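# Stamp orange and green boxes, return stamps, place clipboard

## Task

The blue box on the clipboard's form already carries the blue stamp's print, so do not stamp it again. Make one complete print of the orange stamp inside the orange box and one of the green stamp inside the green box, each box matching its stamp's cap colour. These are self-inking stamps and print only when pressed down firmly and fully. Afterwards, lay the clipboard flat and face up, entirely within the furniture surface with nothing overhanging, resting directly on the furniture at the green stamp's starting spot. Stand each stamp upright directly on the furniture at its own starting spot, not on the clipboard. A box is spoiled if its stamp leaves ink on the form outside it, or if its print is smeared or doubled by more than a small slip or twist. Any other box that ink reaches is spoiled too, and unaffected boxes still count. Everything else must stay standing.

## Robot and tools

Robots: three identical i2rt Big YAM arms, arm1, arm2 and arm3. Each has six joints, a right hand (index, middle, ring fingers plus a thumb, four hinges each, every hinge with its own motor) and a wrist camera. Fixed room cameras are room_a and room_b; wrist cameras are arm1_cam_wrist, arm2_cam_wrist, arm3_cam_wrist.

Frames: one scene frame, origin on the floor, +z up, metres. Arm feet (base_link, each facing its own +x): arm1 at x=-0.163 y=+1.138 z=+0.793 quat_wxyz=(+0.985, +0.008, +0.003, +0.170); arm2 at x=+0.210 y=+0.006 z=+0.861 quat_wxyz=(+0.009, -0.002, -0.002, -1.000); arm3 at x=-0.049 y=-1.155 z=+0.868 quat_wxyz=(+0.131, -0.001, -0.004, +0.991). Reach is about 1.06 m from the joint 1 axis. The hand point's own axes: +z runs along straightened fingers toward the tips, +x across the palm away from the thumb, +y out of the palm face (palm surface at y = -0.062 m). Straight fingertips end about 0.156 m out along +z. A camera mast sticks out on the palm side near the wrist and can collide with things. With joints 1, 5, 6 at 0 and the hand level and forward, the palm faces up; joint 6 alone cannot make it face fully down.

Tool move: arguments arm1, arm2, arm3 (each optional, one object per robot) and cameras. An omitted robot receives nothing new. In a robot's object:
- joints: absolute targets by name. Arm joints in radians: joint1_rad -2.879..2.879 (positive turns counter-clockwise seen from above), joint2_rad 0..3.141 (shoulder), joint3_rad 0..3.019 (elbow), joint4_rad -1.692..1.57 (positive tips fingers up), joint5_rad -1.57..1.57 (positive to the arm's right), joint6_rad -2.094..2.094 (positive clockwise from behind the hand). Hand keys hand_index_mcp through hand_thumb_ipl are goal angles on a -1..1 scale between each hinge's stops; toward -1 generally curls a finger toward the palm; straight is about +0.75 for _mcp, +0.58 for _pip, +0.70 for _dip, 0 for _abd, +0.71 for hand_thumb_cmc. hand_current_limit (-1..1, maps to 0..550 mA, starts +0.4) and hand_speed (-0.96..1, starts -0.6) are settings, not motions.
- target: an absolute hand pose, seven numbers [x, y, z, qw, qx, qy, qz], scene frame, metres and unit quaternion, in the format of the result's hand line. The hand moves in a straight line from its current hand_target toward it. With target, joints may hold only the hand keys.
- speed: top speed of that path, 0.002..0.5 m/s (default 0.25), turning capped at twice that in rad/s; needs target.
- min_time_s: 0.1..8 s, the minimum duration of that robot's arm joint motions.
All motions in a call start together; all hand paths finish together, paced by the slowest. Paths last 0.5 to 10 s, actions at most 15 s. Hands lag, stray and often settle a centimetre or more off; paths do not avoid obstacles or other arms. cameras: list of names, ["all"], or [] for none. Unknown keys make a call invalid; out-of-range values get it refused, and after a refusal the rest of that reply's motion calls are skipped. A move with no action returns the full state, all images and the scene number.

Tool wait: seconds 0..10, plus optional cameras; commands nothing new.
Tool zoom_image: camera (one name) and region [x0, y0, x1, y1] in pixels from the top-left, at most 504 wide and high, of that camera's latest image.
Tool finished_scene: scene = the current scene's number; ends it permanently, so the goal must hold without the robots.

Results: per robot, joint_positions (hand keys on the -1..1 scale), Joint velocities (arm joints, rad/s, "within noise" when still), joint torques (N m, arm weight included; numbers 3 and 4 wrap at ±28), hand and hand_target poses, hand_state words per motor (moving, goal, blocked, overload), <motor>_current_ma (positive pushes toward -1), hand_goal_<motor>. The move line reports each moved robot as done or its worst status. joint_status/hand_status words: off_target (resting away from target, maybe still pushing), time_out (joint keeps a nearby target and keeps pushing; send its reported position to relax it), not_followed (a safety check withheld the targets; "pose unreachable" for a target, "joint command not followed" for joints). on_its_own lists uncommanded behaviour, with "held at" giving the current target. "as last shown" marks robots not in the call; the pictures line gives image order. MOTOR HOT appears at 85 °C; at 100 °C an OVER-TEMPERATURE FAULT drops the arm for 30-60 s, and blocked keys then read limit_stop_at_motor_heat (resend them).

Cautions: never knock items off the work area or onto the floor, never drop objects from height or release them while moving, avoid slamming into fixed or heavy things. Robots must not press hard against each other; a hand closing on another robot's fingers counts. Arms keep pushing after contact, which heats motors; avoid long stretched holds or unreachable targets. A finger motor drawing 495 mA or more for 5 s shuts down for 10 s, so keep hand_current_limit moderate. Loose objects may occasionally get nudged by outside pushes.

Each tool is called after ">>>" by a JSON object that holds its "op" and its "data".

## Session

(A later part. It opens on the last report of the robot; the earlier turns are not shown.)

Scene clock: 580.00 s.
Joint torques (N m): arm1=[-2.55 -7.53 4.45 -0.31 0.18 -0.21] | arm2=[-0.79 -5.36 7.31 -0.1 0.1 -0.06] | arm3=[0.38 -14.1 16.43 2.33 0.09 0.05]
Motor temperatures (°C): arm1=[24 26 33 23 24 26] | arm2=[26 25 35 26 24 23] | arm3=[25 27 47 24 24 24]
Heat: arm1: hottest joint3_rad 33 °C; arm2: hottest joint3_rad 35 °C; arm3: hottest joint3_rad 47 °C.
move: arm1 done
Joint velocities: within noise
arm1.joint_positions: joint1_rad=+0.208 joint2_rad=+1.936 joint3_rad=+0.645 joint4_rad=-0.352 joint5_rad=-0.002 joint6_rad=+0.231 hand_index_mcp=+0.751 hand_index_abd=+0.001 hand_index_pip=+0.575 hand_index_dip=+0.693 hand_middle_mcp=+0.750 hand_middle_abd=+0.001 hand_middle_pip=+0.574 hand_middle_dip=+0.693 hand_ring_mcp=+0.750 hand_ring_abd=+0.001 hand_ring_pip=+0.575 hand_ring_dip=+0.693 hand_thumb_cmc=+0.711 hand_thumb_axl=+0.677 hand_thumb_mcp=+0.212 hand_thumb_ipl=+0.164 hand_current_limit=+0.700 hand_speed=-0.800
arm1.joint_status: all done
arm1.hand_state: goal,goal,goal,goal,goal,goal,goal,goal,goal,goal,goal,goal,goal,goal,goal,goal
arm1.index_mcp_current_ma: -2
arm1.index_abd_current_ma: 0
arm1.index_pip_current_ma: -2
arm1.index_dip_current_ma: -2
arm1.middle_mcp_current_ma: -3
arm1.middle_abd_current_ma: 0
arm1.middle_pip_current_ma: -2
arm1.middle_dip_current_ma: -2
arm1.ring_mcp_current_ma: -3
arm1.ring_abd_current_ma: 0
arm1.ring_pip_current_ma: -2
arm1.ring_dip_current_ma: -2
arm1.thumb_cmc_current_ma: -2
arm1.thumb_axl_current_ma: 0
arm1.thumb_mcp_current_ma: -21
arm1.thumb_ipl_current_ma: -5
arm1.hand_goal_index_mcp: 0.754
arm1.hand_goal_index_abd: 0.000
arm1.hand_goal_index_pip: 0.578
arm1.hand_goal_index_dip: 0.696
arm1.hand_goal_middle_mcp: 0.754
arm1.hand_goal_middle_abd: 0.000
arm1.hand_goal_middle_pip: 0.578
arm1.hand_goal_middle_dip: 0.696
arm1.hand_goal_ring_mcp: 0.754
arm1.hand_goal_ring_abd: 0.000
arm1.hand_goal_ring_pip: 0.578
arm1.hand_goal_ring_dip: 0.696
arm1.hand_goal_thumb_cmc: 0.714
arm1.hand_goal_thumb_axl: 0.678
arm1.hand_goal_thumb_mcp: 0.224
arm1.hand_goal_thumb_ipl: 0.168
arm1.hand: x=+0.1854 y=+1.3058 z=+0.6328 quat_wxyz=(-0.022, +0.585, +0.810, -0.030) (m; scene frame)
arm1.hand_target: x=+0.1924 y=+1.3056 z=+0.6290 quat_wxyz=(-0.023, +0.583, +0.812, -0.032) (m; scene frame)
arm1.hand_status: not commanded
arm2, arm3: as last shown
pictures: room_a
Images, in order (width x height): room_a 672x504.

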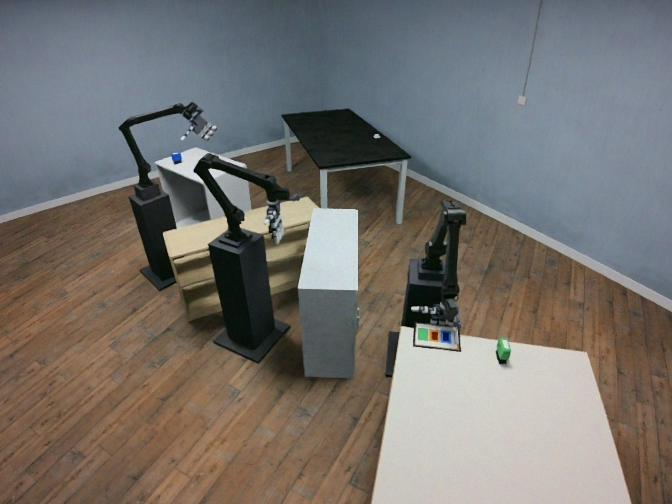

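>>> {"op": "move", "data": {"arm1": {"joints": {"joint1_rad": 0.177, "joint2_rad": 1.991, "joint3_rad": 0.76, "joint4_rad": -0.418, "joint6_rad": 0.2531}, "min_time_s": 2.5}, "cameras": ["room_a", "arm1_cam_wrist"]}}

>>> {"op": "zoom_image", "data": {"camera": "room_a", "region": [395, 290, 475, 350]}}

Scene clock: 583.27 s.
Joint torques (N m): arm1=[-2.43 -8.35 5.09 -0.32 0.18 0.09] | arm2=[-0.79 -5.36 7.3 -0.1 0.1 -0.05] | arm3=[0.38 -14.15 16.42 2.33 0.09 0.05]
Motor temperatures (°C): arm1=[24 26 33 23 24 26] | arm2=[26 25 35 26 24 23] | arm3=[25 27 47 24 24 24]
Heat: arm1: hottest joint3_rad 33 °C; arm2: hottest joint3_rad 35 °C; arm3: hottest joint3_rad 47 °C.
move: arm1 done
Joint velocities: within noise
arm1.joint_positions: joint1_rad=+0.190 joint2_rad=+1.972 joint3_rad=+0.737 joint4_rad=-0.411 joint5_rad=-0.002 joint6_rad=+0.236 hand_index_mcp=+0.751 hand_index_abd=+0.001 hand_index_pip=+0.575 hand_index_dip=+0.693 hand_middle_mcp=+0.750 hand_middle_abd=+0.001 hand_middle_pip=+0.574 hand_middle_dip=+0.693 hand_ring_mcp=+0.750 hand_ring_abd=+0.001 hand_ring_pip=+0.575 hand_ring_dip=+0.693 hand_thumb_cmc=+0.711 hand_thumb_axl=+0.677 hand_thumb_mcp=+0.212 hand_thumb_ipl=+0.164 hand_current_limit=+0.700 hand_speed=-0.800
arm1.joint_status: all done
arm1.hand_state: goal,goal,goal,goal,goal,goal,goal,goal,goal,goal,goal,goal,goal,goal,goal,goal
arm1.index_mcp_current_ma: -2
arm1.index_abd_current_ma: 0
arm1.index_pip_current_ma: -2
arm1.index_dip_current_ma: -2
arm1.middle_mcp_current_ma: -3
arm1.middle_abd_current_ma: 0
arm1.middle_pip_current_ma: -2
arm1.middle_dip_current_ma: -2
arm1.ring_mcp_current_ma: -3
arm1.ring_abd_current_ma: 0
arm1.ring_pip_current_ma: -2
arm1.ring_dip_current_ma: -2
arm1.thumb_cmc_current_ma: -2
arm1.thumb_axl_current_ma: 0
arm1.thumb_mcp_current_ma: -21
arm1.thumb_ipl_current_ma: -5
arm1.hand_goal_index_mcp: 0.754
arm1.hand_goal_index_abd: 0.000
arm1.hand_goal_index_pip: 0.578
arm1.hand_goal_index_dip: 0.696
arm1.hand_goal_middle_mcp: 0.754
arm1.hand_goal_middle_abd: 0.000
arm1.hand_goal_middle_pip: 0.578
arm1.hand_goal_middle_dip: 0.696
arm1.hand_goal_ring_mcp: 0.754
arm1.hand_goal_ring_abd: 0.000
arm1.hand_goal_ring_pip: 0.578
arm1.hand_goal_ring_dip: 0.696
arm1.hand_goal_thumb_cmc: 0.714
arm1.hand_goal_thumb_axl: 0.678
arm1.hand_goal_thumb_mcp: 0.224
arm1.hand_goal_thumb_ipl: 0.168
arm1.hand: x=+0.2160 y=+1.3154 z=+0.6320 quat_wxyz=(-0.023, +0.594, +0.803, -0.030) (m; scene frame)
arm1.hand_target: x=+0.2241 y=+1.3119 z=+0.6281 quat_wxyz=(-0.022, +0.606, +0.794, -0.033) (m; scene frame)
arm1.hand_status: not commanded
arm2, arm3: as last shown
pictures: arm1_cam_wrist, room_a
Images, in order (width x height): arm1_cam_wrist 672x504, room_a 672x504.

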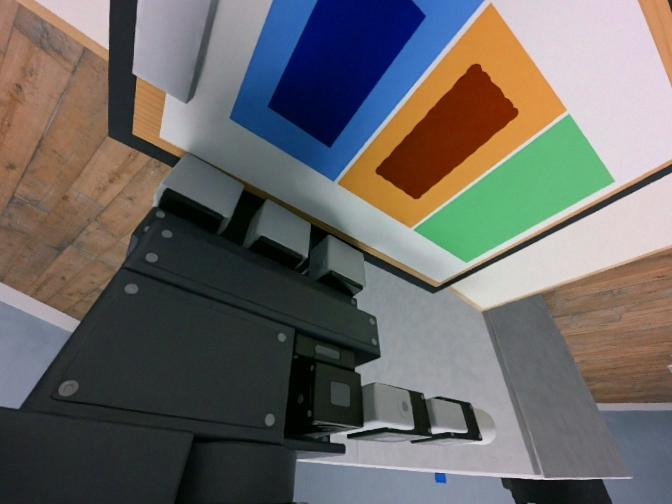

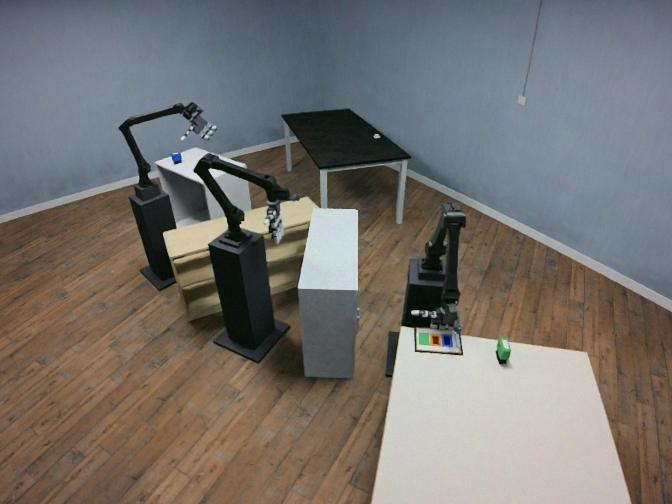

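Scaled by 6.300 from the camera's 672x504 image, which has a finer 960x720 frame.

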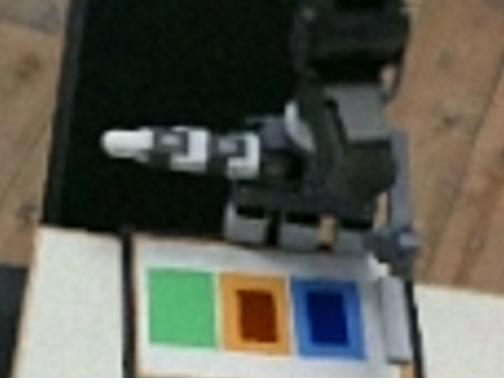

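>>> {"op": "move", "data": {"arm1": {"joints": {"joint1_rad": 0.2227, "joint2_rad": 1.389, "joint3_rad": 0.662, "joint4_rad": -0.836, "joint6_rad": 0.261}, "min_time_s": 2.5}}}

>>> {"op": "move", "data": {"arm1": {"joints": {"hand_speed": -0.6, "hand_index_mcp": 1.0, "hand_index_pip": -1.0, "hand_middle_mcp": 1.0, "hand_middle_pip": -1.0, "hand_ring_mcp": 1.0, "hand_ring_pip": -1.0}}, "cameras": ["room_a", "arm1_cam_wrist"]}}

>>> {"op": "zoom_image", "data": {"camera": "room_a", "region": [395, 300, 475, 360]}}

Scene clock: 587.33 s.
Joint torques (N m): arm1=[-0.21 -6.89 6.38 -0.14 0.18 0.09] | arm2=[-0.79 -5.42 7.28 -0.1 0.1 -0.06] | arm3=[0.38 -14.1 16.43 2.32 0.09 0.05]
Motor temperatures (°C): arm1=[24 26 33 23 24 26] | arm2=[26 25 35 26 24 23] | arm3=[25 27 47 24 24 24]
Heat: arm1: hottest joint3_rad 33 °C; arm2: hottest joint3_rad 35 °C; arm3: hottest joint3_rad 47 °C.
move: arm1 done
Joint velocities: within noise
arm1.joint_positions: joint1_rad=+0.209 joint2_rad=+1.399 joint3_rad=+0.667 joint4_rad=-0.828 joint5_rad=-0.002 joint6_rad=+0.243 hand_index_mcp=+0.752 hand_index_abd=+0.001 hand_index_pip=+0.575 hand_index_dip=+0.693 hand_middle_mcp=+0.751 hand_middle_abd=+0.001 hand_middle_pip=+0.575 hand_middle_dip=+0.693 hand_ring_mcp=+0.753 hand_ring_abd=+0.001 hand_ring_pip=+0.575 hand_ring_dip=+0.693 hand_thumb_cmc=+0.712 hand_thumb_axl=+0.677 hand_thumb_mcp=+0.212 hand_thumb_ipl=+0.164 hand_current_limit=+0.700 hand_speed=-0.800
arm1.joint_status: all done
arm1.hand_state: goal,goal,goal,goal,goal,goal,goal,goal,goal,goal,goal,goal,goal,goal,goal,goal
arm1.index_mcp_current_ma: -1
arm1.index_abd_current_ma: 0
arm1.index_pip_current_ma: -2
arm1.index_dip_current_ma: -2
arm1.middle_mcp_current_ma: -3
arm1.middle_abd_current_ma: 0
arm1.middle_pip_current_ma: -2
arm1.middle_dip_current_ma: -2
arm1.ring_mcp_current_ma: -1
arm1.ring_abd_current_ma: 0
arm1.ring_pip_current_ma: -2
arm1.ring_dip_current_ma: -2
arm1.thumb_cmc_current_ma: -1
arm1.thumb_axl_current_ma: 0
arm1.thumb_mcp_current_ma: -21
arm1.thumb_ipl_current_ma: -5
arm1.hand_goal_index_mcp: 0.754
arm1.hand_goal_index_abd: 0.000
arm1.hand_goal_index_pip: 0.578
arm1.hand_goal_index_dip: 0.696
arm1.hand_goal_middle_mcp: 0.754
arm1.hand_goal_middle_abd: 0.000
arm1.hand_goal_middle_pip: 0.578
arm1.hand_goal_middle_dip: 0.696
arm1.hand_goal_ring_mcp: 0.754
arm1.hand_goal_ring_abd: 0.000
arm1.hand_goal_ring_pip: 0.578
arm1.hand_goal_ring_dip: 0.696
arm1.hand_goal_thumb_cmc: 0.714
arm1.hand_goal_thumb_axl: 0.678
arm1.hand_goal_thumb_mcp: 0.224
arm1.hand_goal_thumb_ipl: 0.168
arm1.hand: x=+0.1896 y=+1.3045 z=+0.8061 quat_wxyz=(-0.006, +0.590, +0.807, +0.009) (m; scene frame)
arm1.hand_target: x=+0.1845 y=+1.3055 z=+0.8071 quat_wxyz=(-0.006, +0.592, +0.806, +0.007) (m; scene frame)
arm1.hand_status: not commanded
arm2, arm3: as last shown
pictures: none

Scene clock: 588.90 s.
Joint torques (N m): arm1=[-0.21 -6.89 6.37 -0.06 0.17 0.1] | arm2=[-0.79 -5.36 7.31 -0.09 0.1 -0.05] | arm3=[0.38 -14.1 16.43 2.3 0.09 0.05]
Motor temperatures (°C): arm1=[24 26 33 23 24 26] | arm2=[26 25 35 26 24 23] | arm3=[25 27 47 24 24 24]
Heat: arm1: hottest joint3_rad 33 °C; arm2: hottest joint3_rad 35 °C; arm3: hottest joint3_rad 47 °C.
move: arm1 done
Joint velocities: within noise
arm1.joint_positions: joint1_rad=+0.209 joint2_rad=+1.399 joint3_rad=+0.667 joint4_rad=-0.829 joint5_rad=-0.002 joint6_rad=+0.243 hand_index_mcp=+0.996 hand_index_abd=+0.001 hand_index_pip=-0.992 hand_index_dip=+0.693 hand_middle_mcp=+0.996 hand_middle_abd=+0.001 hand_middle_pip=-0.992 hand_middle_dip=+0.693 hand_ring_mcp=+0.996 hand_ring_abd=+0.001 hand_ring_pip=-0.992 hand_ring_dip=+0.693 hand_thumb_cmc=+0.712 hand_thumb_axl=+0.677 hand_thumb_mcp=+0.212 hand_thumb_ipl=+0.164 hand_current_limit=+0.700 hand_speed=-0.600
arm1.joint_status: all done
arm1.hand_state: goal,goal,goal,goal,goal,goal,goal,goal,goal,goal,goal,goal,goal,goal,goal,goal
arm1.index_mcp_current_ma: -4
arm1.index_abd_current_ma: 0
arm1.index_pip_current_ma: 7
arm1.index_dip_current_ma: -1
arm1.middle_mcp_current_ma: -3
arm1.middle_abd_current_ma: 0
arm1.middle_pip_current_ma: 8
arm1.middle_dip_current_ma: -2
arm1.ring_mcp_current_ma: -3
arm1.ring_abd_current_ma: 0
arm1.ring_pip_current_ma: 7
arm1.ring_dip_current_ma: -2
arm1.thumb_cmc_current_ma: -1
arm1.thumb_axl_current_ma: 0
arm1.thumb_mcp_current_ma: -21
arm1.thumb_ipl_current_ma: -5
arm1.hand_goal_index_mcp: 1.000
arm1.hand_goal_index_abd: 0.000
arm1.hand_goal_index_pip: -1.000
arm1.hand_goal_index_dip: 0.696
arm1.hand_goal_middle_mcp: 1.000
arm1.hand_goal_middle_abd: 0.000
arm1.hand_goal_middle_pip: -1.000
arm1.hand_goal_middle_dip: 0.696
arm1.hand_goal_ring_mcp: 1.000
arm1.hand_goal_ring_abd: 0.000
arm1.hand_goal_ring_pip: -1.000
arm1.hand_goal_ring_dip: 0.696
arm1.hand_goal_thumb_cmc: 0.714
arm1.hand_goal_thumb_axl: 0.678
arm1.hand_goal_thumb_mcp: 0.224
arm1.hand_goal_thumb_ipl: 0.168
arm1.hand: x=+0.1893 y=+1.3044 z=+0.8060 quat_wxyz=(-0.006, +0.590, +0.807, +0.008) (m; scene frame)
arm1.hand_target: x=+0.1846 y=+1.3055 z=+0.8071 quat_wxyz=(-0.006, +0.592, +0.806, +0.007) (m; scene frame)
arm1.hand_status: not commanded
arm2, arm3: as last shown
pictures: arm1_cam_wrist, room_a
Images, in order (width x height): arm1_cam_wrist 672x504, room_a 672x504.

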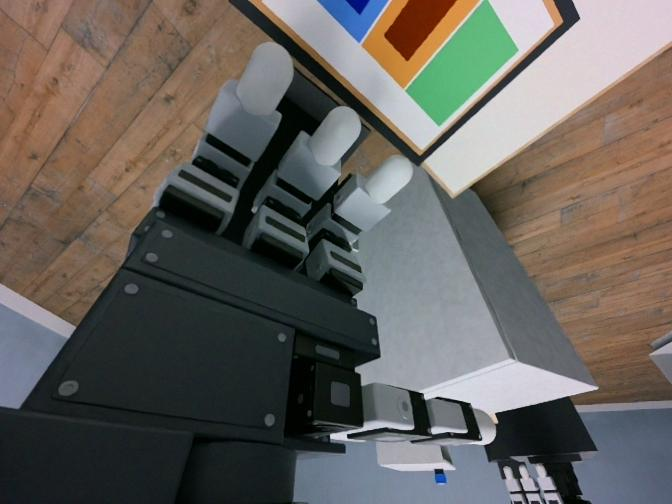

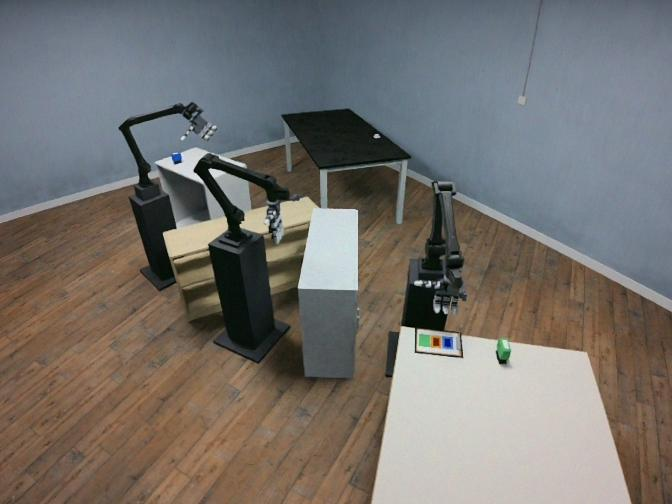

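Scaled by 6.300 from the camera's 672x504 image, which has a finer 960x720 frame.

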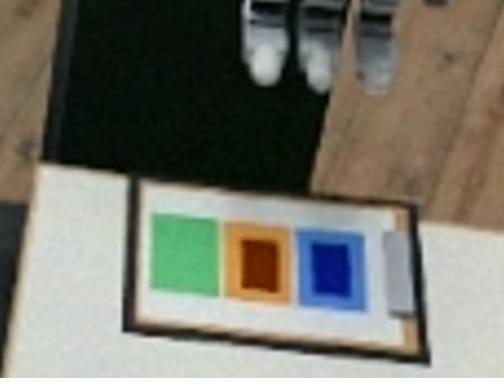

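>>> {"op": "move", "data": {"arm1": {"joints": {"joint1_rad": 0.182, "joint2_rad": 1.806, "joint3_rad": 0.764, "joint4_rad": -0.507}, "min_time_s": 2.5}}}

Scene clock: 592.27 s.
Joint torques (N m): arm1=[-2.55 -7.82 7.16 0.66 0.18 0.1] | arm2=[-0.79 -5.3 7.31 -0.1 0.1 -0.06] | arm3=[0.32 -14.15 16.42 2.32 0.09 0.05]
Motor temperatures (°C): arm1=[24 26 33 23 24 26] | arm2=[26 25 35 26 24 23] | arm3=[25 27 47 24 24 24]
Heat: arm1: hottest joint3_rad 33 °C; arm2: hottest joint3_rad 35 °C; arm3: hottest joint3_rad 47 °C.
move: arm1 done
Joint velocities: within noise
arm1.joint_positions: joint1_rad=+0.195 joint2_rad=+1.788 joint3_rad=+0.737 joint4_rad=-0.517 joint5_rad=-0.002 joint6_rad=+0.243 hand_index_mcp=+0.996 hand_index_abd=+0.001 hand_index_pip=-0.993 hand_index_dip=+0.693 hand_middle_mcp=+0.996 hand_middle_abd=+0.001 hand_middle_pip=-0.992 hand_middle_dip=+0.693 hand_ring_mcp=+0.996 hand_ring_abd=+0.001 hand_ring_pip=-0.992 hand_ring_dip=+0.693 hand_thumb_cmc=+0.712 hand_thumb_axl=+0.677 hand_thumb_mcp=+0.212 hand_thumb_ipl=+0.164 hand_current_limit=+0.700 hand_speed=-0.600
arm1.joint_status: all done
arm1.hand_state: goal,goal,goal,goal,goal,goal,goal,goal,goal,goal,goal,goal,goal,goal,goal,goal
arm1.index_mcp_current_ma: -3
arm1.index_abd_current_ma: 0
arm1.index_pip_current_ma: 7
arm1.index_dip_current_ma: -1
arm1.middle_mcp_current_ma: -3
arm1.middle_abd_current_ma: 0
arm1.middle_pip_current_ma: 8
arm1.middle_dip_current_ma: -2
arm1.ring_mcp_current_ma: -3
arm1.ring_abd_current_ma: 0
arm1.ring_pip_current_ma: 7
arm1.ring_dip_current_ma: -2
arm1.thumb_cmc_current_ma: -1
arm1.thumb_axl_current_ma: 0
arm1.thumb_mcp_current_ma: -20
arm1.thumb_ipl_current_ma: -5
arm1.hand_goal_index_mcp: 1.000
arm1.hand_goal_index_abd: 0.000
arm1.hand_goal_index_pip: -1.000
arm1.hand_goal_index_dip: 0.696
arm1.hand_goal_middle_mcp: 1.000
arm1.hand_goal_middle_abd: 0.000
arm1.hand_goal_middle_pip: -1.000
arm1.hand_goal_middle_dip: 0.696
arm1.hand_goal_ring_mcp: 1.000
arm1.hand_goal_ring_abd: 0.000
arm1.hand_goal_ring_pip: -1.000
arm1.hand_goal_ring_dip: 0.696
arm1.hand_goal_thumb_cmc: 0.714
arm1.hand_goal_thumb_axl: 0.678
arm1.hand_goal_thumb_mcp: 0.224
arm1.hand_goal_thumb_ipl: 0.168
arm1.hand: x=+0.2332 y=+1.3262 z=+0.6994 quat_wxyz=(-0.008, +0.596, +0.803, +0.005) (m; scene frame)
arm1.hand_target: x=+0.2480 y=+1.3260 z=+0.6997 quat_wxyz=(-0.003, +0.608, +0.794, +0.013) (m; scene frame)
arm1.hand_status: not commanded
arm2, arm3: as last shown
pictures: none

>>> {"op": "move", "data": {"arm1": {"joints": {"joint2_rad": 1.8236, "joint4_rad": -0.489}, "min_time_s": 1.0}}}

>>> {"op": "move", "data": {"arm1": {"joints": {"joint2_rad": 1.8325, "joint4_rad": -0.480}, "min_time_s": 1.0}}}

>>> {"op": "move", "data": {"arm1": {"joints": {"joint2_rad": 1.8415, "joint4_rad": -0.471}, "min_time_s": 1.0}}}

>>> {"op": "move", "data": {"arm1": {"joints": {"joint2_rad": 1.8505, "joint4_rad": -0.462}, "min_time_s": 1.0}}}

Scene clock: 593.77 s.
Joint torques (N m): arm1=[-2.61 -7.71 7.08 0.68 0.18 0.09] | arm2=[-0.79 -5.3 7.3 -0.1 0.1 -0.06] | arm3=[0.38 -14.1 16.43 2.32 0.09 0.05]
Motor temperatures (°C): arm1=[24 26 33 23 24 26] | arm2=[26 25 35 26 24 23] | arm3=[25 27 47 24 24 24]
Heat: arm1: hottest joint3_rad 33 °C; arm2: hottest joint3_rad 35 °C; arm3: hottest joint3_rad 47 °C.
move: arm1 done
Joint velocities: within noise
arm1.joint_positions: joint1_rad=+0.195 joint2_rad=+1.801 joint3_rad=+0.737 joint4_rad=-0.498 joint5_rad=-0.002 joint6_rad=+0.243 hand_index_mcp=+0.996 hand_index_abd=+0.001 hand_index_pip=-0.993 hand_index_dip=+0.693 hand_middle_mcp=+0.996 hand_middle_abd=+0.001 hand_middle_pip=-0.992 hand_middle_dip=+0.693 hand_ring_mcp=+0.996 hand_ring_abd=+0.001 hand_ring_pip=-0.992 hand_ring_dip=+0.693 hand_thumb_cmc=+0.712 hand_thumb_axl=+0.677 hand_thumb_mcp=+0.212 hand_thumb_ipl=+0.164 hand_current_limit=+0.700 hand_speed=-0.600
arm1.joint_status: all done
arm1.hand_state: goal,goal,goal,goal,goal,goal,goal,goal,goal,goal,goal,goal,goal,goal,goal,goal
arm1.index_mcp_current_ma: -3
arm1.index_abd_current_ma: 0
arm1.index_pip_current_ma: 7
arm1.index_dip_current_ma: -1
arm1.middle_mcp_current_ma: -3
arm1.middle_abd_current_ma: 0
arm1.middle_pip_current_ma: 8
arm1.middle_dip_current_ma: -2
arm1.ring_mcp_current_ma: -3
arm1.ring_abd_current_ma: 0
arm1.ring_pip_current_ma: 7
arm1.ring_dip_current_ma: -2
arm1.thumb_cmc_current_ma: -1
arm1.thumb_axl_current_ma: 0
arm1.thumb_mcp_current_ma: -20
arm1.thumb_ipl_current_ma: -5
arm1.hand_goal_index_mcp: 1.000
arm1.hand_goal_index_abd: 0.000
arm1.hand_goal_index_pip: -1.000
arm1.hand_goal_index_dip: 0.696
arm1.hand_goal_middle_mcp: 1.000
arm1.hand_goal_middle_abd: 0.000
arm1.hand_goal_middle_pip: -1.000
arm1.hand_goal_middle_dip: 0.696
arm1.hand_goal_ring_mcp: 1.000
arm1.hand_goal_ring_abd: 0.000
arm1.hand_goal_ring_pip: -1.000
arm1.hand_goal_ring_dip: 0.696
arm1.hand_goal_thumb_cmc: 0.714
arm1.hand_goal_thumb_axl: 0.678
arm1.hand_goal_thumb_mcp: 0.224
arm1.hand_goal_thumb_ipl: 0.168
arm1.hand: x=+0.2344 y=+1.3270 z=+0.6952 quat_wxyz=(-0.007, +0.596, +0.803, +0.007) (m; scene frame)
arm1.hand_target: x=+0.2485 y=+1.3264 z=+0.6939 quat_wxyz=(-0.003, +0.608, +0.794, +0.014) (m; scene frame)
arm1.hand_status: not commanded
arm2, arm3: as last shown
pictures: none

Scene clock: 595.03 s.
Joint torques (N m): arm1=[-2.49 -7.71 7.01 0.69 0.18 0.1] | arm2=[-0.73 -5.36 7.3 -0.12 0.1 -0.06] | arm3=[0.38 -14.1 16.43 2.32 0.09 0.06]
Motor temperatures (°C): arm1=[24 26 33 23 24 26] | arm2=[26 25 34 26 24 23] | arm3=[25 27 47 24 24 24]
Heat: arm1: hottest joint3_rad 33 °C; arm2: hottest joint3_rad 34 °C; arm3: hottest joint3_rad 47 °C.
move: arm1 done
Joint velocities: within noise
arm1.joint_positions: joint1_rad=+0.195 joint2_rad=+1.810 joint3_rad=+0.737 joint4_rad=-0.490 joint5_rad=-0.002 joint6_rad=+0.243 hand_index_mcp=+0.996 hand_index_abd=+0.001 hand_index_pip=-0.993 hand_index_dip=+0.693 hand_middle_mcp=+0.996 hand_middle_abd=+0.001 hand_middle_pip=-0.992 hand_middle_dip=+0.693 hand_ring_mcp=+0.996 hand_ring_abd=+0.001 hand_ring_pip=-0.992 hand_ring_dip=+0.693 hand_thumb_cmc=+0.712 hand_thumb_axl=+0.677 hand_thumb_mcp=+0.212 hand_thumb_ipl=+0.164 hand_current_limit=+0.700 hand_speed=-0.600
arm1.joint_status: all done
arm1.hand_state: goal,goal,goal,goal,goal,goal,goal,goal,goal,goal,goal,goal,goal,goal,goal,goal
arm1.index_mcp_current_ma: -3
arm1.index_abd_current_ma: 0
arm1.index_pip_current_ma: 7
arm1.index_dip_current_ma: -1
arm1.middle_mcp_current_ma: -3
arm1.middle_abd_current_ma: 0
arm1.middle_pip_current_ma: 8
arm1.middle_dip_current_ma: -2
arm1.ring_mcp_current_ma: -3
arm1.ring_abd_current_ma: 0
arm1.ring_pip_current_ma: 7
arm1.ring_dip_current_ma: -2
arm1.thumb_cmc_current_ma: -1
arm1.thumb_axl_current_ma: 0
arm1.thumb_mcp_current_ma: -20
arm1.thumb_ipl_current_ma: -5
arm1.hand_goal_index_mcp: 1.000
arm1.hand_goal_index_abd: 0.000
arm1.hand_goal_index_pip: -1.000
arm1.hand_goal_index_dip: 0.696
arm1.hand_goal_middle_mcp: 1.000
arm1.hand_goal_middle_abd: 0.000
arm1.hand_goal_middle_pip: -1.000
arm1.hand_goal_middle_dip: 0.696
arm1.hand_goal_ring_mcp: 1.000
arm1.hand_goal_ring_abd: 0.000
arm1.hand_goal_ring_pip: -1.000
arm1.hand_goal_ring_dip: 0.696
arm1.hand_goal_thumb_cmc: 0.714
arm1.hand_goal_thumb_axl: 0.678
arm1.hand_goal_thumb_mcp: 0.224
arm1.hand_goal_thumb_ipl: 0.168
arm1.hand: x=+0.2345 y=+1.3271 z=+0.6920 quat_wxyz=(-0.007, +0.596, +0.803, +0.007) (m; scene frame)
arm1.hand_target: x=+0.2484 y=+1.3265 z=+0.6905 quat_wxyz=(-0.003, +0.608, +0.794, +0.013) (m; scene frame)
arm1.hand_status: not commanded
arm2, arm3: as last shown
pictures: none

Scene clock: 596.30 s.
Joint torques (N m): arm1=[-2.49 -7.65 6.93 0.69 0.18 0.1] | arm2=[-0.73 -5.3 7.31 -0.1 0.1 -0.06] | arm3=[0.38 -14.15 16.43 2.32 0.09 0.05]
Motor temperatures (°C): arm1=[24 26 33 23 24 26] | arm2=[26 25 34 26 24 23] | arm3=[25 27 47 24 24 24]
Heat: arm1: hottest joint3_rad 33 °C; arm2: hottest joint3_rad 34 °C; arm3: hottest joint3_rad 47 °C.
move: arm1 done
Joint velocities: within noise
arm1.joint_positions: joint1_rad=+0.195 joint2_rad=+1.819 joint3_rad=+0.737 joint4_rad=-0.480 joint5_rad=-0.002 joint6_rad=+0.243 hand_index_mcp=+0.996 hand_index_abd=+0.001 hand_index_pip=-0.993 hand_index_dip=+0.693 hand_middle_mcp=+0.996 hand_middle_abd=+0.001 hand_middle_pip=-0.992 hand_middle_dip=+0.693 hand_ring_mcp=+0.996 hand_ring_abd=+0.001 hand_ring_pip=-0.992 hand_ring_dip=+0.693 hand_thumb_cmc=+0.712 hand_thumb_axl=+0.677 hand_thumb_mcp=+0.212 hand_thumb_ipl=+0.164 hand_current_limit=+0.700 hand_speed=-0.600
arm1.joint_status: all done
arm1.hand_state: goal,goal,goal,goal,goal,goal,goal,goal,goal,goal,goal,goal,goal,goal,goal,goal
arm1.index_mcp_current_ma: -3
arm1.index_abd_current_ma: 0
arm1.index_pip_current_ma: 7
arm1.index_dip_current_ma: -1
arm1.middle_mcp_current_ma: -3
arm1.middle_abd_current_ma: 0
arm1.middle_pip_current_ma: 8
arm1.middle_dip_current_ma: -2
arm1.ring_mcp_current_ma: -3
arm1.ring_abd_current_ma: 0
arm1.ring_pip_current_ma: 7
arm1.ring_dip_current_ma: -2
arm1.thumb_cmc_current_ma: -1
arm1.thumb_axl_current_ma: 0
arm1.thumb_mcp_current_ma: -20
arm1.thumb_ipl_current_ma: -5
arm1.hand_goal_index_mcp: 1.000
arm1.hand_goal_index_abd: 0.000
arm1.hand_goal_index_pip: -1.000
arm1.hand_goal_index_dip: 0.696
arm1.hand_goal_middle_mcp: 1.000
arm1.hand_goal_middle_abd: 0.000
arm1.hand_goal_middle_pip: -1.000
arm1.hand_goal_middle_dip: 0.696
arm1.hand_goal_ring_mcp: 1.000
arm1.hand_goal_ring_abd: 0.000
arm1.hand_goal_ring_pip: -1.000
arm1.hand_goal_ring_dip: 0.696
arm1.hand_goal_thumb_cmc: 0.714
arm1.hand_goal_thumb_axl: 0.678
arm1.hand_goal_thumb_mcp: 0.224
arm1.hand_goal_thumb_ipl: 0.168
arm1.hand: x=+0.2346 y=+1.3272 z=+0.6891 quat_wxyz=(-0.007, +0.596, +0.803, +0.007) (m; scene frame)
arm1.hand_target: x=+0.2486 y=+1.3266 z=+0.6875 quat_wxyz=(-0.003, +0.608, +0.794, +0.014) (m; scene frame)
arm1.hand_status: not commanded
arm2.joint_positions: joint1_rad=-1.273 joint2_rad=+1.063 joint3_rad=+0.756 joint4_rad=-1.201 joint5_rad=+0.000 joint6_rad=+0.010 hand_index_mcp=+0.751 hand_index_abd=-0.001 hand_index_pip=+0.575 hand_index_dip=+0.693 hand_middle_mcp=+0.751 hand_middle_abd=+0.000 hand_middle_pip=+0.575 hand_middle_dip=+0.694 hand_ring_mcp=+0.751 hand_ring_abd=+0.000 hand_ring_pip=+0.575 hand_ring_dip=+0.693 hand_thumb_cmc=+0.712 hand_thumb_axl=+0.677 hand_thumb_mcp=+0.222 hand_thumb_ipl=+0.163 hand_current_limit=+0.700 hand_speed=-0.850
arm2.joint_status: not commanded
arm2.hand_state: goal,goal,goal,goal,goal,goal,goal,goal,goal,goal,goal,goal,goal,goal,goal,goal
arm2.index_mcp_current_ma: -10
arm2.index_abd_current_ma: -3
arm2.index_pip_current_ma: -10
arm2.index_dip_current_ma: -9
arm2.middle_mcp_current_ma: -11
arm2.middle_abd_current_ma: 1
arm2.middle_pip_current_ma: -9
arm2.middle_dip_current_ma: -7
arm2.ring_mcp_current_ma: -11
arm2.ring_abd_current_ma: -1
arm2.ring_pip_current_ma: -9
arm2.ring_dip_current_ma: -10
arm2.thumb_cmc_current_ma: -6
arm2.thumb_axl_current_ma: -4
arm2.thumb_mcp_current_ma: -10
arm2.thumb_ipl_current_ma: -22
arm2.hand_goal_index_mcp: 0.754
arm2.hand_goal_index_abd: 0.000
arm2.hand_goal_index_pip: 0.578
arm2.hand_goal_index_dip: 0.696
arm2.hand_goal_middle_mcp: 0.754
arm2.hand_goal_middle_abd: 0.000
arm2.hand_goal_middle_pip: 0.578
arm2.hand_goal_middle_dip: 0.696
arm2.hand_goal_ring_mcp: 0.754
arm2.hand_goal_ring_abd: 0.000
arm2.hand_goal_ring_pip: 0.578
arm2.hand_goal_ring_dip: 0.696
arm2.hand_goal_thumb_cmc: 0.714
arm2.hand_goal_thumb_axl: 0.678
arm2.hand_goal_thumb_mcp: 0.224
arm2.hand_goal_thumb_ipl: 0.168
arm2.hand: x=+0.1215 y=+0.3569 z=+0.9963 quat_wxyz=(+0.007, +0.152, -0.988, -0.029) (m; scene frame)
arm2.hand_target: x=+0.1253 y=+0.3537 z=+0.9954 quat_wxyz=(+0.006, +0.152, -0.988, -0.025) (m; scene frame)
arm2.hand_status: not commanded
arm3.joint_positions: joint1_rad=-0.661 joint2_rad=+1.359 joint3_rad=+1.551 joint4_rad=-1.019 joint5_rad=-0.001 joint6_rad=+1.030 hand_index_mcp=+1.000 hand_index_abd=+0.003 hand_index_pip=-1.000 hand_index_dip=+0.699 hand_middle_mcp=+1.000 hand_middle_abd=+0.002 hand_middle_pip=-0.998 hand_middle_dip=+0.698 hand_ring_mcp=+1.000 hand_ring_abd=+0.000 hand_ring_pip=-0.995 hand_ring_dip=+0.698 hand_thumb_cmc=+0.715 hand_thumb_axl=+0.677 hand_thumb_mcp=+0.223 hand_thumb_ipl=+0.168 hand_current_limit=+0.800 hand_speed=-0.800
arm3.joint_status: not commanded
arm3.hand_state: goal,goal,goal,goal,goal,goal,goal,goal,goal,goal,goal,goal,goal,goal,goal,goal
arm3.index_mcp_current_ma: -1
arm3.index_abd_current_ma: 5
arm3.index_pip_current_ma: 0
arm3.index_dip_current_ma: 5
arm3.middle_mcp_current_ma: 0
arm3.middle_abd_current_ma: 3
arm3.middle_pip_current_ma: 4
arm3.middle_dip_current_ma: 4
arm3.ring_mcp_current_ma: 0
arm3.ring_abd_current_ma: 0
arm3.ring_pip_current_ma: 11
arm3.ring_dip_current_ma: 5
arm3.thumb_cmc_current_ma: 1
arm3.thumb_axl_current_ma: -1
arm3.thumb_mcp_current_ma: -9
arm3.thumb_ipl_current_ma: -1
arm3.hand_goal_index_mcp: 1.000
arm3.hand_goal_index_abd: 0.000
arm3.hand_goal_index_pip: -1.000
arm3.hand_goal_index_dip: 0.696
arm3.hand_goal_middle_mcp: 1.000
arm3.hand_goal_middle_abd: 0.000
arm3.hand_goal_middle_pip: -1.000
arm3.hand_goal_middle_dip: 0.696
arm3.hand_goal_ring_mcp: 1.000
arm3.hand_goal_ring_abd: 0.000
arm3.hand_goal_ring_pip: -1.000
arm3.hand_goal_ring_dip: 0.696
arm3.hand_goal_thumb_cmc: 0.714
arm3.hand_goal_thumb_axl: 0.678
arm3.hand_goal_thumb_mcp: 0.226
arm3.hand_goal_thumb_ipl: 0.168
arm3.hand: x=-0.3254 y=-0.6529 z=+1.2925 quat_wxyz=(-0.269, +0.176, +0.914, +0.246) (m; scene frame)
arm3.hand_target: x=-0.3295 y=-0.6478 z=+1.3228 quat_wxyz=(-0.294, +0.178, +0.901, +0.266) (m; scene frame)
arm3.hand_status: not commanded
pictures: none

Scene clock: 597.60 s.
Joint torques (N m): arm1=[-2.43 -7.53 6.89 0.75 0.18 0.08] | arm2=[-0.79 -5.3 7.3 -0.09 0.1 -0.06] | arm3=[0.38 -14.1 16.42 2.32 0.09 0.05]
Motor temperatures (°C): arm1=[24 26 33 23 24 26] | arm2=[26 25 34 26 24 23] | arm3=[25 27 47 24 24 24]
Heat: arm1: hottest joint3_rad 33 °C; arm2: hottest joint3_rad 34 °C; arm3: hottest joint3_rad 47 °C.
move: arm1 done
Joint velocities: within noise
arm1.joint_positions: joint1_rad=+0.195 joint2_rad=+1.825 joint3_rad=+0.737 joint4_rad=-0.473 joint5_rad=-0.002 joint6_rad=+0.244 hand_index_mcp=+0.997 hand_index_abd=+0.001 hand_index_pip=-0.998 hand_index_dip=+0.693 hand_middle_mcp=+0.996 hand_middle_abd=+0.001 hand_middle_pip=-0.992 hand_middle_dip=+0.693 hand_ring_mcp=+0.996 hand_ring_abd=+0.001 hand_ring_pip=-0.992 hand_ring_dip=+0.693 hand_thumb_cmc=+0.712 hand_thumb_axl=+0.677 hand_thumb_mcp=+0.212 hand_thumb_ipl=+0.164 hand_current_limit=+0.700 hand_speed=-0.600
arm1.joint_status: all done
arm1.hand_state: goal,goal,goal,goal,goal,goal,goal,goal,goal,goal,goal,goal,goal,goal,goal,goal
arm1.index_mcp_current_ma: -2
arm1.index_abd_current_ma: 0
arm1.index_pip_current_ma: 1
arm1.index_dip_current_ma: -1
arm1.middle_mcp_current_ma: -3
arm1.middle_abd_current_ma: 0
arm1.middle_pip_current_ma: 8
arm1.middle_dip_current_ma: -2
arm1.ring_mcp_current_ma: -3
arm1.ring_abd_current_ma: 0
arm1.ring_pip_current_ma: 7
arm1.ring_dip_current_ma: -2
arm1.thumb_cmc_current_ma: -1
arm1.thumb_axl_current_ma: 0
arm1.thumb_mcp_current_ma: -20
arm1.thumb_ipl_current_ma: -5
arm1.hand_goal_index_mcp: 1.000
arm1.hand_goal_index_abd: 0.000
arm1.hand_goal_index_pip: -1.000
arm1.hand_goal_index_dip: 0.696
arm1.hand_goal_middle_mcp: 1.000
arm1.hand_goal_middle_abd: 0.000
arm1.hand_goal_middle_pip: -1.000
arm1.hand_goal_middle_dip: 0.696
arm1.hand_goal_ring_mcp: 1.000
arm1.hand_goal_ring_abd: 0.000
arm1.hand_goal_ring_pip: -1.000
arm1.hand_goal_ring_dip: 0.696
arm1.hand_goal_thumb_cmc: 0.714
arm1.hand_goal_thumb_axl: 0.678
arm1.hand_goal_thumb_mcp: 0.224
arm1.hand_goal_thumb_ipl: 0.168
arm1.hand: x=+0.2350 y=+1.3274 z=+0.6872 quat_wxyz=(-0.006, +0.596, +0.803, +0.008) (m; scene frame)
arm1.hand_target: x=+0.2487 y=+1.3267 z=+0.6845 quat_wxyz=(-0.003, +0.608, +0.794, +0.014) (m; scene frame)
arm1.hand_status: not commanded
arm2, arm3: as last shown
pictures: none

>>> {"op": "move", "data": {"arm1": {"joints": {"joint1_rad": 0.2587, "joint2_rad": 1.653, "joint3_rad": 0.574, "joint4_rad": -0.484, "joint6_rad": 0.3075}, "min_time_s": 2.0}, "cameras": ["room_a", "arm1_cam_wrist"]}}

>>> {"op": "zoom_image", "data": {"camera": "room_a", "region": [395, 300, 475, 360]}}

Scene clock: 600.40 s.
Joint torques (N m): arm1=[-0.21 -8.47 4.03 -0.09 0.18 0.06] | arm2=[-0.79 -5.36 7.31 -0.1 0.1 -0.06] | arm3=[0.38 -14.15 16.43 2.33 0.09 0.05]
Motor temperatures (°C): arm1=[24 26 33 23 24 26] | arm2=[26 25 34 26 24 23] | arm3=[25 27 47 24 24 24]
Heat: arm1: hottest joint3_rad 33 °C; arm2: hottest joint3_rad 34 °C; arm3: hottest joint3_rad 47 °C.
move: arm1 done
Joint velocities: within noise
arm1.joint_positions: joint1_rad=+0.246 joint2_rad=+1.669 joint3_rad=+0.578 joint4_rad=-0.477 joint5_rad=-0.002 joint6_rad=+0.289 hand_index_mcp=+0.997 hand_index_abd=+0.001 hand_index_pip=-0.998 hand_index_dip=+0.693 hand_middle_mcp=+0.996 hand_middle_abd=+0.001 hand_middle_pip=-0.992 hand_middle_dip=+0.693 hand_ring_mcp=+0.996 hand_ring_abd=+0.001 hand_ring_pip=-0.992 hand_ring_dip=+0.693 hand_thumb_cmc=+0.712 hand_thumb_axl=+0.677 hand_thumb_mcp=+0.212 hand_thumb_ipl=+0.164 hand_current_limit=+0.700 hand_speed=-0.600
arm1.joint_status: all done
arm1.hand_state: goal,goal,goal,goal,goal,goal,goal,goal,goal,goal,goal,goal,goal,goal,goal,goal
arm1.index_mcp_current_ma: -2
arm1.index_abd_current_ma: 0
arm1.index_pip_current_ma: 1
arm1.index_dip_current_ma: -1
arm1.middle_mcp_current_ma: -3
arm1.middle_abd_current_ma: 0
arm1.middle_pip_current_ma: 8
arm1.middle_dip_current_ma: -2
arm1.ring_mcp_current_ma: -3
arm1.ring_abd_current_ma: 0
arm1.ring_pip_current_ma: 7
arm1.ring_dip_current_ma: -2
arm1.thumb_cmc_current_ma: -1
arm1.thumb_axl_current_ma: 0
arm1.thumb_mcp_current_ma: -20
arm1.thumb_ipl_current_ma: -5
arm1.hand_goal_index_mcp: 1.000
arm1.hand_goal_index_abd: 0.000
arm1.hand_goal_index_pip: -1.000
arm1.hand_goal_index_dip: 0.696
arm1.hand_goal_middle_mcp: 1.000
arm1.hand_goal_middle_abd: 0.000
arm1.hand_goal_middle_pip: -1.000
arm1.hand_goal_middle_dip: 0.696
arm1.hand_goal_ring_mcp: 1.000
arm1.hand_goal_ring_abd: 0.000
arm1.hand_goal_ring_pip: -1.000
arm1.hand_goal_ring_dip: 0.696
arm1.hand_goal_thumb_cmc: 0.714
arm1.hand_goal_thumb_axl: 0.678
arm1.hand_goal_thumb_mcp: 0.224
arm1.hand_goal_thumb_ipl: 0.168
arm1.hand: x=+0.1768 y=+1.3106 z=+0.7075 quat_wxyz=(-0.008, +0.594, +0.804, +0.005) (m; scene frame)
arm1.hand_target: x=+0.1741 y=+1.3126 z=+0.7116 quat_wxyz=(-0.006, +0.596, +0.803, +0.007) (m; scene frame)
arm1.hand_status: not commanded
arm2, arm3: as last shown
pictures: arm1_cam_wrist, room_a
Images, in order (width x height): arm1_cam_wrist 672x504, room_a 672x504.

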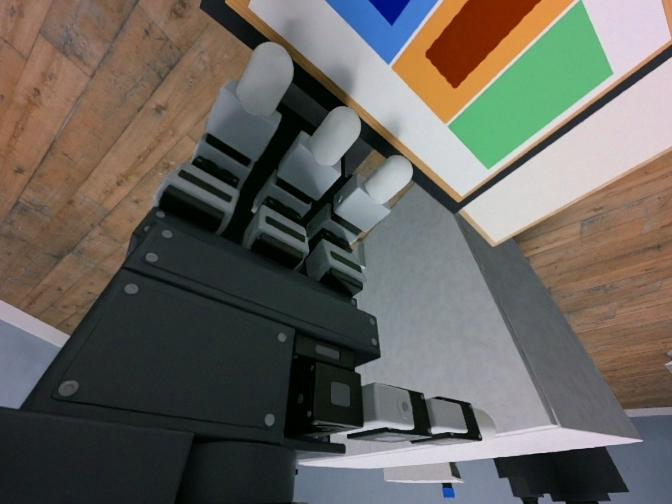

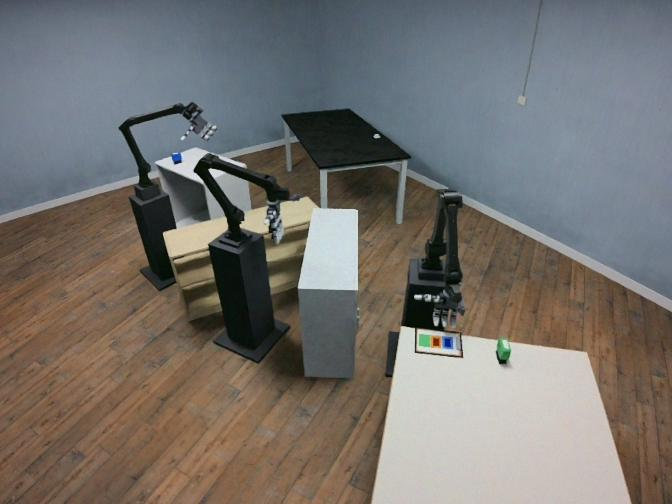

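Scaled by 6.300 from the camera's 672x504 image, which has a finer 960x720 frame.

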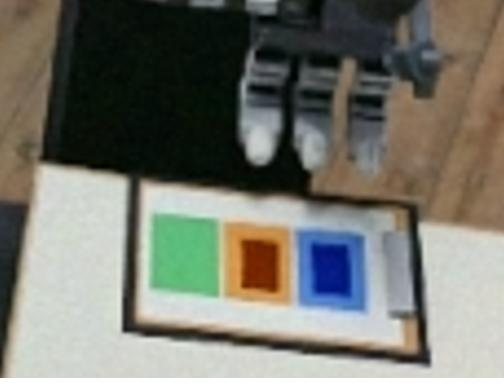

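>>> {"op": "move", "data": {"arm1": {"joints": {"joint2_rad": 1.766, "joint4_rad": -0.379, "joint6_rad": 0.2493}, "min_time_s": 1.5}}}

Scene clock: 602.63 s.
Joint torques (N m): arm1=[-0.21 -6.42 3.48 0.68 0.18 -0.16] | arm2=[-0.73 -5.3 7.31 -0.09 0.1 -0.06] | arm3=[0.38 -14.1 16.42 2.32 0.09 0.05]
Motor temperatures (°C): arm1=[24 26 33 23 24 26] | arm2=[26 25 34 26 24 23] | arm3=[25 27 47 24 24 24]
Heat: arm1: hottest joint3_rad 33 °C; arm2: hottest joint3_rad 34 °C; arm3: hottest joint3_rad 47 °C.
move: arm1 done
Joint velocities: within noise
arm1.joint_positions: joint1_rad=+0.246 joint2_rad=+1.747 joint3_rad=+0.578 joint4_rad=-0.388 joint5_rad=-0.002 joint6_rad=+0.268 hand_index_mcp=+0.997 hand_index_abd=+0.001 hand_index_pip=-0.998 hand_index_dip=+0.693 hand_middle_mcp=+0.996 hand_middle_abd=+0.001 hand_middle_pip=-0.992 hand_middle_dip=+0.693 hand_ring_mcp=+0.996 hand_ring_abd=+0.001 hand_ring_pip=-0.992 hand_ring_dip=+0.693 hand_thumb_cmc=+0.712 hand_thumb_axl=+0.677 hand_thumb_mcp=+0.212 hand_thumb_ipl=+0.164 hand_current_limit=+0.700 hand_speed=-0.600
arm1.joint_status: all done
arm1.hand_state: goal,goal,goal,goal,goal,goal,goal,goal,goal,goal,goal,goal,goal,goal,goal,goal
arm1.index_mcp_current_ma: -2
arm1.index_abd_current_ma: 0
arm1.index_pip_current_ma: 1
arm1.index_dip_current_ma: -1
arm1.middle_mcp_current_ma: -3
arm1.middle_abd_current_ma: 0
arm1.middle_pip_current_ma: 8
arm1.middle_dip_current_ma: -2
arm1.ring_mcp_current_ma: -3
arm1.ring_abd_current_ma: 0
arm1.ring_pip_current_ma: 7
arm1.ring_dip_current_ma: -2
arm1.thumb_cmc_current_ma: -1
arm1.thumb_axl_current_ma: 0
arm1.thumb_mcp_current_ma: -20
arm1.thumb_ipl_current_ma: -5
arm1.hand_goal_index_mcp: 1.000
arm1.hand_goal_index_abd: 0.000
arm1.hand_goal_index_pip: -1.000
arm1.hand_goal_index_dip: 0.696
arm1.hand_goal_middle_mcp: 1.000
arm1.hand_goal_middle_abd: 0.000
arm1.hand_goal_middle_pip: -1.000
arm1.hand_goal_middle_dip: 0.696
arm1.hand_goal_ring_mcp: 1.000
arm1.hand_goal_ring_abd: 0.000
arm1.hand_goal_ring_pip: -1.000
arm1.hand_goal_ring_dip: 0.696
arm1.hand_goal_thumb_cmc: 0.714
arm1.hand_goal_thumb_axl: 0.678
arm1.hand_goal_thumb_mcp: 0.224
arm1.hand_goal_thumb_ipl: 0.168
arm1.hand: x=+0.1799 y=+1.3150 z=+0.6862 quat_wxyz=(-0.006, +0.585, +0.811, +0.010) (m; scene frame)
arm1.hand_target: x=+0.1738 y=+1.3183 z=+0.6794 quat_wxyz=(-0.007, +0.573, +0.820, +0.004) (m; scene frame)
arm1.hand_status: not commanded
arm2, arm3: as last shown
pictures: none

>>> {"op": "move", "data": {"arm1": {"joints": {"joint1_rad": 0.2202, "joint2_rad": 1.790, "joint3_rad": 0.6505, "joint4_rad": -0.4187, "joint6_rad": 0.235}, "min_time_s": 1.5}, "cameras": ["room_a"]}}

>>> {"op": "zoom_image", "data": {"camera": "room_a", "region": [395, 300, 475, 360]}}

Scene clock: 604.90 s.
Joint torques (N m): arm1=[-2.49 -6.71 6.08 -0.1 0.18 -0.21] | arm2=[-0.85 -5.36 7.3 -0.1 0.1 -0.05] | arm3=[0.38 -14.1 16.43 2.32 0.09 0.05]
Motor temperatures (°C): arm1=[24 26 33 23 24 26] | arm2=[26 25 34 26 24 23] | arm3=[25 27 47 24 24 24]
Heat: arm1: hottest joint3_rad 33 °C; arm2: hottest joint3_rad 34 °C; arm3: hottest joint3_rad 47 °C.
move: arm1 done
Joint velocities: within noise
arm1.joint_positions: joint1_rad=+0.233 joint2_rad=+1.769 joint3_rad=+0.628 joint4_rad=-0.411 joint5_rad=-0.002 joint6_rad=+0.253 hand_index_mcp=+0.997 hand_index_abd=+0.001 hand_index_pip=-0.998 hand_index_dip=+0.693 hand_middle_mcp=+0.996 hand_middle_abd=+0.001 hand_middle_pip=-0.992 hand_middle_dip=+0.693 hand_ring_mcp=+0.996 hand_ring_abd=+0.001 hand_ring_pip=-0.992 hand_ring_dip=+0.693 hand_thumb_cmc=+0.712 hand_thumb_axl=+0.677 hand_thumb_mcp=+0.212 hand_thumb_ipl=+0.164 hand_current_limit=+0.700 hand_speed=-0.600
arm1.joint_status: all done
arm1.hand_state: goal,goal,goal,goal,goal,goal,goal,goal,goal,goal,goal,goal,goal,goal,goal,goal
arm1.index_mcp_current_ma: -2
arm1.index_abd_current_ma: 0
arm1.index_pip_current_ma: 1
arm1.index_dip_current_ma: -1
arm1.middle_mcp_current_ma: -3
arm1.middle_abd_current_ma: 0
arm1.middle_pip_current_ma: 8
arm1.middle_dip_current_ma: -2
arm1.ring_mcp_current_ma: -3
arm1.ring_abd_current_ma: 0
arm1.ring_pip_current_ma: 7
arm1.ring_dip_current_ma: -2
arm1.thumb_cmc_current_ma: -1
arm1.thumb_axl_current_ma: 0
arm1.thumb_mcp_current_ma: -20
arm1.thumb_ipl_current_ma: -5
arm1.hand_goal_index_mcp: 1.000
arm1.hand_goal_index_abd: 0.000
arm1.hand_goal_index_pip: -1.000
arm1.hand_goal_index_dip: 0.696
arm1.hand_goal_middle_mcp: 1.000
arm1.hand_goal_middle_abd: 0.000
arm1.hand_goal_middle_pip: -1.000
arm1.hand_goal_middle_dip: 0.696
arm1.hand_goal_ring_mcp: 1.000
arm1.hand_goal_ring_abd: 0.000
arm1.hand_goal_ring_pip: -1.000
arm1.hand_goal_ring_dip: 0.696
arm1.hand_goal_thumb_cmc: 0.714
arm1.hand_goal_thumb_axl: 0.678
arm1.hand_goal_thumb_mcp: 0.224
arm1.hand_goal_thumb_ipl: 0.168
arm1.hand: x=+0.1979 y=+1.3224 z=+0.6879 quat_wxyz=(-0.005, +0.584, +0.811, +0.013) (m; scene frame)
arm1.hand_target: x=+0.2058 y=+1.3224 z=+0.6846 quat_wxyz=(-0.005, +0.582, +0.813, +0.009) (m; scene frame)
arm1.hand_status: not commanded
arm2, arm3: as last shown
pictures: room_a
Images, in order (width x height): room_a 672x504.

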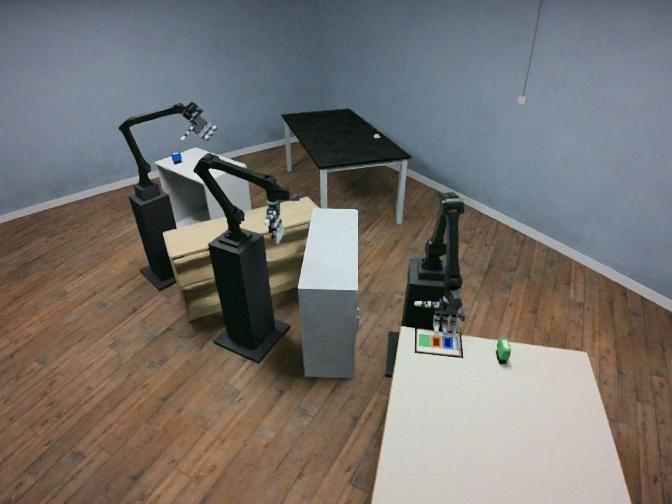

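Scaled by 6.300 from the camera's 672x504 image, which has a finer 960x720 frame.

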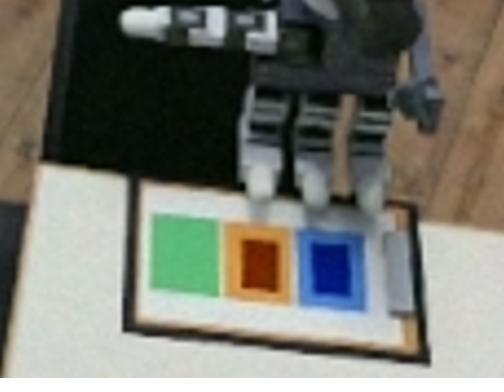

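>>> {"op": "move", "data": {"arm1": {"joints": {"joint3_rad": 0.605, "joint4_rad": -0.375}, "min_time_s": 1.0}}}

Scene clock: 606.43 s.
Joint torques (N m): arm1=[-2.55 -6.65 3.56 0.72 0.18 -0.22] | arm2=[-0.73 -5.3 7.31 -0.09 0.1 -0.05] | arm3=[0.32 -14.1 16.43 2.32 0.09 0.06]
Motor temperatures (°C): arm1=[24 26 33 23 24 26] | arm2=[26 25 34 26 24 23] | arm3=[25 27 47 24 24 24]
Heat: arm1: hottest joint3_rad 33 °C; arm2: hottest joint3_rad 34 °C; arm3: hottest joint3_rad 47 °C.
move: arm1 done
Joint velocities: within noise
arm1.joint_positions: joint1_rad=+0.233 joint2_rad=+1.770 joint3_rad=+0.609 joint4_rad=-0.385 joint5_rad=-0.002 joint6_rad=+0.253 hand_index_mcp=+0.997 hand_index_abd=+0.001 hand_index_pip=-0.998 hand_index_dip=+0.693 hand_middle_mcp=+0.996 hand_middle_abd=+0.001 hand_middle_pip=-0.992 hand_middle_dip=+0.693 hand_ring_mcp=+0.996 hand_ring_abd=+0.001 hand_ring_pip=-0.992 hand_ring_dip=+0.693 hand_thumb_cmc=+0.712 hand_thumb_axl=+0.677 hand_thumb_mcp=+0.212 hand_thumb_ipl=+0.164 hand_current_limit=+0.700 hand_speed=-0.600
arm1.joint_status: all done
arm1.hand_state: goal,goal,goal,goal,goal,goal,goal,goal,goal,goal,goal,goal,goal,goal,goal,goal
arm1.index_mcp_current_ma: -2
arm1.index_abd_current_ma: 0
arm1.index_pip_current_ma: 1
arm1.index_dip_current_ma: -1
arm1.middle_mcp_current_ma: -3
arm1.middle_abd_current_ma: 0
arm1.middle_pip_current_ma: 8
arm1.middle_dip_current_ma: -2
arm1.ring_mcp_current_ma: -3
arm1.ring_abd_current_ma: 0
arm1.ring_pip_current_ma: 7
arm1.ring_dip_current_ma: -2
arm1.thumb_cmc_current_ma: -1
arm1.thumb_axl_current_ma: 0
arm1.thumb_mcp_current_ma: -20
arm1.thumb_ipl_current_ma: -5
arm1.hand_goal_index_mcp: 1.000
arm1.hand_goal_index_abd: 0.000
arm1.hand_goal_index_pip: -1.000
arm1.hand_goal_index_dip: 0.696
arm1.hand_goal_middle_mcp: 1.000
arm1.hand_goal_middle_abd: 0.000
arm1.hand_goal_middle_pip: -1.000
arm1.hand_goal_middle_dip: 0.696
arm1.hand_goal_ring_mcp: 1.000
arm1.hand_goal_ring_abd: 0.000
arm1.hand_goal_ring_pip: -1.000
arm1.hand_goal_ring_dip: 0.696
arm1.hand_goal_thumb_cmc: 0.714
arm1.hand_goal_thumb_axl: 0.678
arm1.hand_goal_thumb_mcp: 0.224
arm1.hand_goal_thumb_ipl: 0.168
arm1.hand: x=+0.1935 y=+1.3196 z=+0.6852 quat_wxyz=(-0.003, +0.584, +0.811, +0.016) (m; scene frame)
arm1.hand_target: x=+0.1917 y=+1.3137 z=+0.6775 quat_wxyz=(-0.005, +0.583, +0.813, +0.008) (m; scene frame)
arm1.hand_status: not commanded
arm2, arm3: as last shown
pictures: none

>>> {"op": "move", "data": {"arm1": {"joints": {"joint3_rad": 0.648, "joint4_rad": -0.410}, "min_time_s": 1.0}}}

Scene clock: 607.97 s.
Joint torques (N m): arm1=[-2.55 -6.83 6 -0.1 0.18 -0.22] | arm2=[-0.73 -5.36 7.3 -0.09 0.1 -0.06] | arm3=[0.32 -14.15 16.43 2.32 0.09 0.05]
Motor temperatures (°C): arm1=[24 26 33 23 24 26] | arm2=[26 25 34 26 24 23] | arm3=[25 27 47 24 24 24]
Heat: arm1: hottest joint3_rad 33 °C; arm2: hottest joint3_rad 34 °C; arm3: hottest joint3_rad 47 °C.
move: arm1 done
Joint velocities: within noise
arm1.joint_positions: joint1_rad=+0.233 joint2_rad=+1.770 joint3_rad=+0.626 joint4_rad=-0.402 joint5_rad=-0.002 joint6_rad=+0.253 hand_index_mcp=+0.997 hand_index_abd=+0.001 hand_index_pip=-0.998 hand_index_dip=+0.693 hand_middle_mcp=+0.996 hand_middle_abd=+0.001 hand_middle_pip=-0.992 hand_middle_dip=+0.693 hand_ring_mcp=+0.996 hand_ring_abd=+0.001 hand_ring_pip=-0.992 hand_ring_dip=+0.693 hand_thumb_cmc=+0.712 hand_thumb_axl=+0.677 hand_thumb_mcp=+0.212 hand_thumb_ipl=+0.164 hand_current_limit=+0.700 hand_speed=-0.600
arm1.joint_status: all done
arm1.hand_state: goal,goal,goal,goal,goal,goal,goal,goal,goal,goal,goal,goal,goal,goal,goal,goal
arm1.index_mcp_current_ma: -2
arm1.index_abd_current_ma: 0
arm1.index_pip_current_ma: 1
arm1.index_dip_current_ma: -1
arm1.middle_mcp_current_ma: -3
arm1.middle_abd_current_ma: 0
arm1.middle_pip_current_ma: 8
arm1.middle_dip_current_ma: -2
arm1.ring_mcp_current_ma: -3
arm1.ring_abd_current_ma: 0
arm1.ring_pip_current_ma: 7
arm1.ring_dip_current_ma: -2
arm1.thumb_cmc_current_ma: -1
arm1.thumb_axl_current_ma: 0
arm1.thumb_mcp_current_ma: -20
arm1.thumb_ipl_current_ma: -5
arm1.hand_goal_index_mcp: 1.000
arm1.hand_goal_index_abd: 0.000
arm1.hand_goal_index_pip: -1.000
arm1.hand_goal_index_dip: 0.696
arm1.hand_goal_middle_mcp: 1.000
arm1.hand_goal_middle_abd: 0.000
arm1.hand_goal_middle_pip: -1.000
arm1.hand_goal_middle_dip: 0.696
arm1.hand_goal_ring_mcp: 1.000
arm1.hand_goal_ring_abd: 0.000
arm1.hand_goal_ring_pip: -1.000
arm1.hand_goal_ring_dip: 0.696
arm1.hand_goal_thumb_cmc: 0.714
arm1.hand_goal_thumb_axl: 0.678
arm1.hand_goal_thumb_mcp: 0.224
arm1.hand_goal_thumb_ipl: 0.168
arm1.hand: x=+0.1985 y=+1.3228 z=+0.6878 quat_wxyz=(-0.004, +0.584, +0.811, +0.015) (m; scene frame)
arm1.hand_target: x=+0.2062 y=+1.3227 z=+0.6847 quat_wxyz=(-0.004, +0.583, +0.813, +0.012) (m; scene frame)
arm1.hand_status: not commanded
arm2, arm3: as last shown
pictures: none


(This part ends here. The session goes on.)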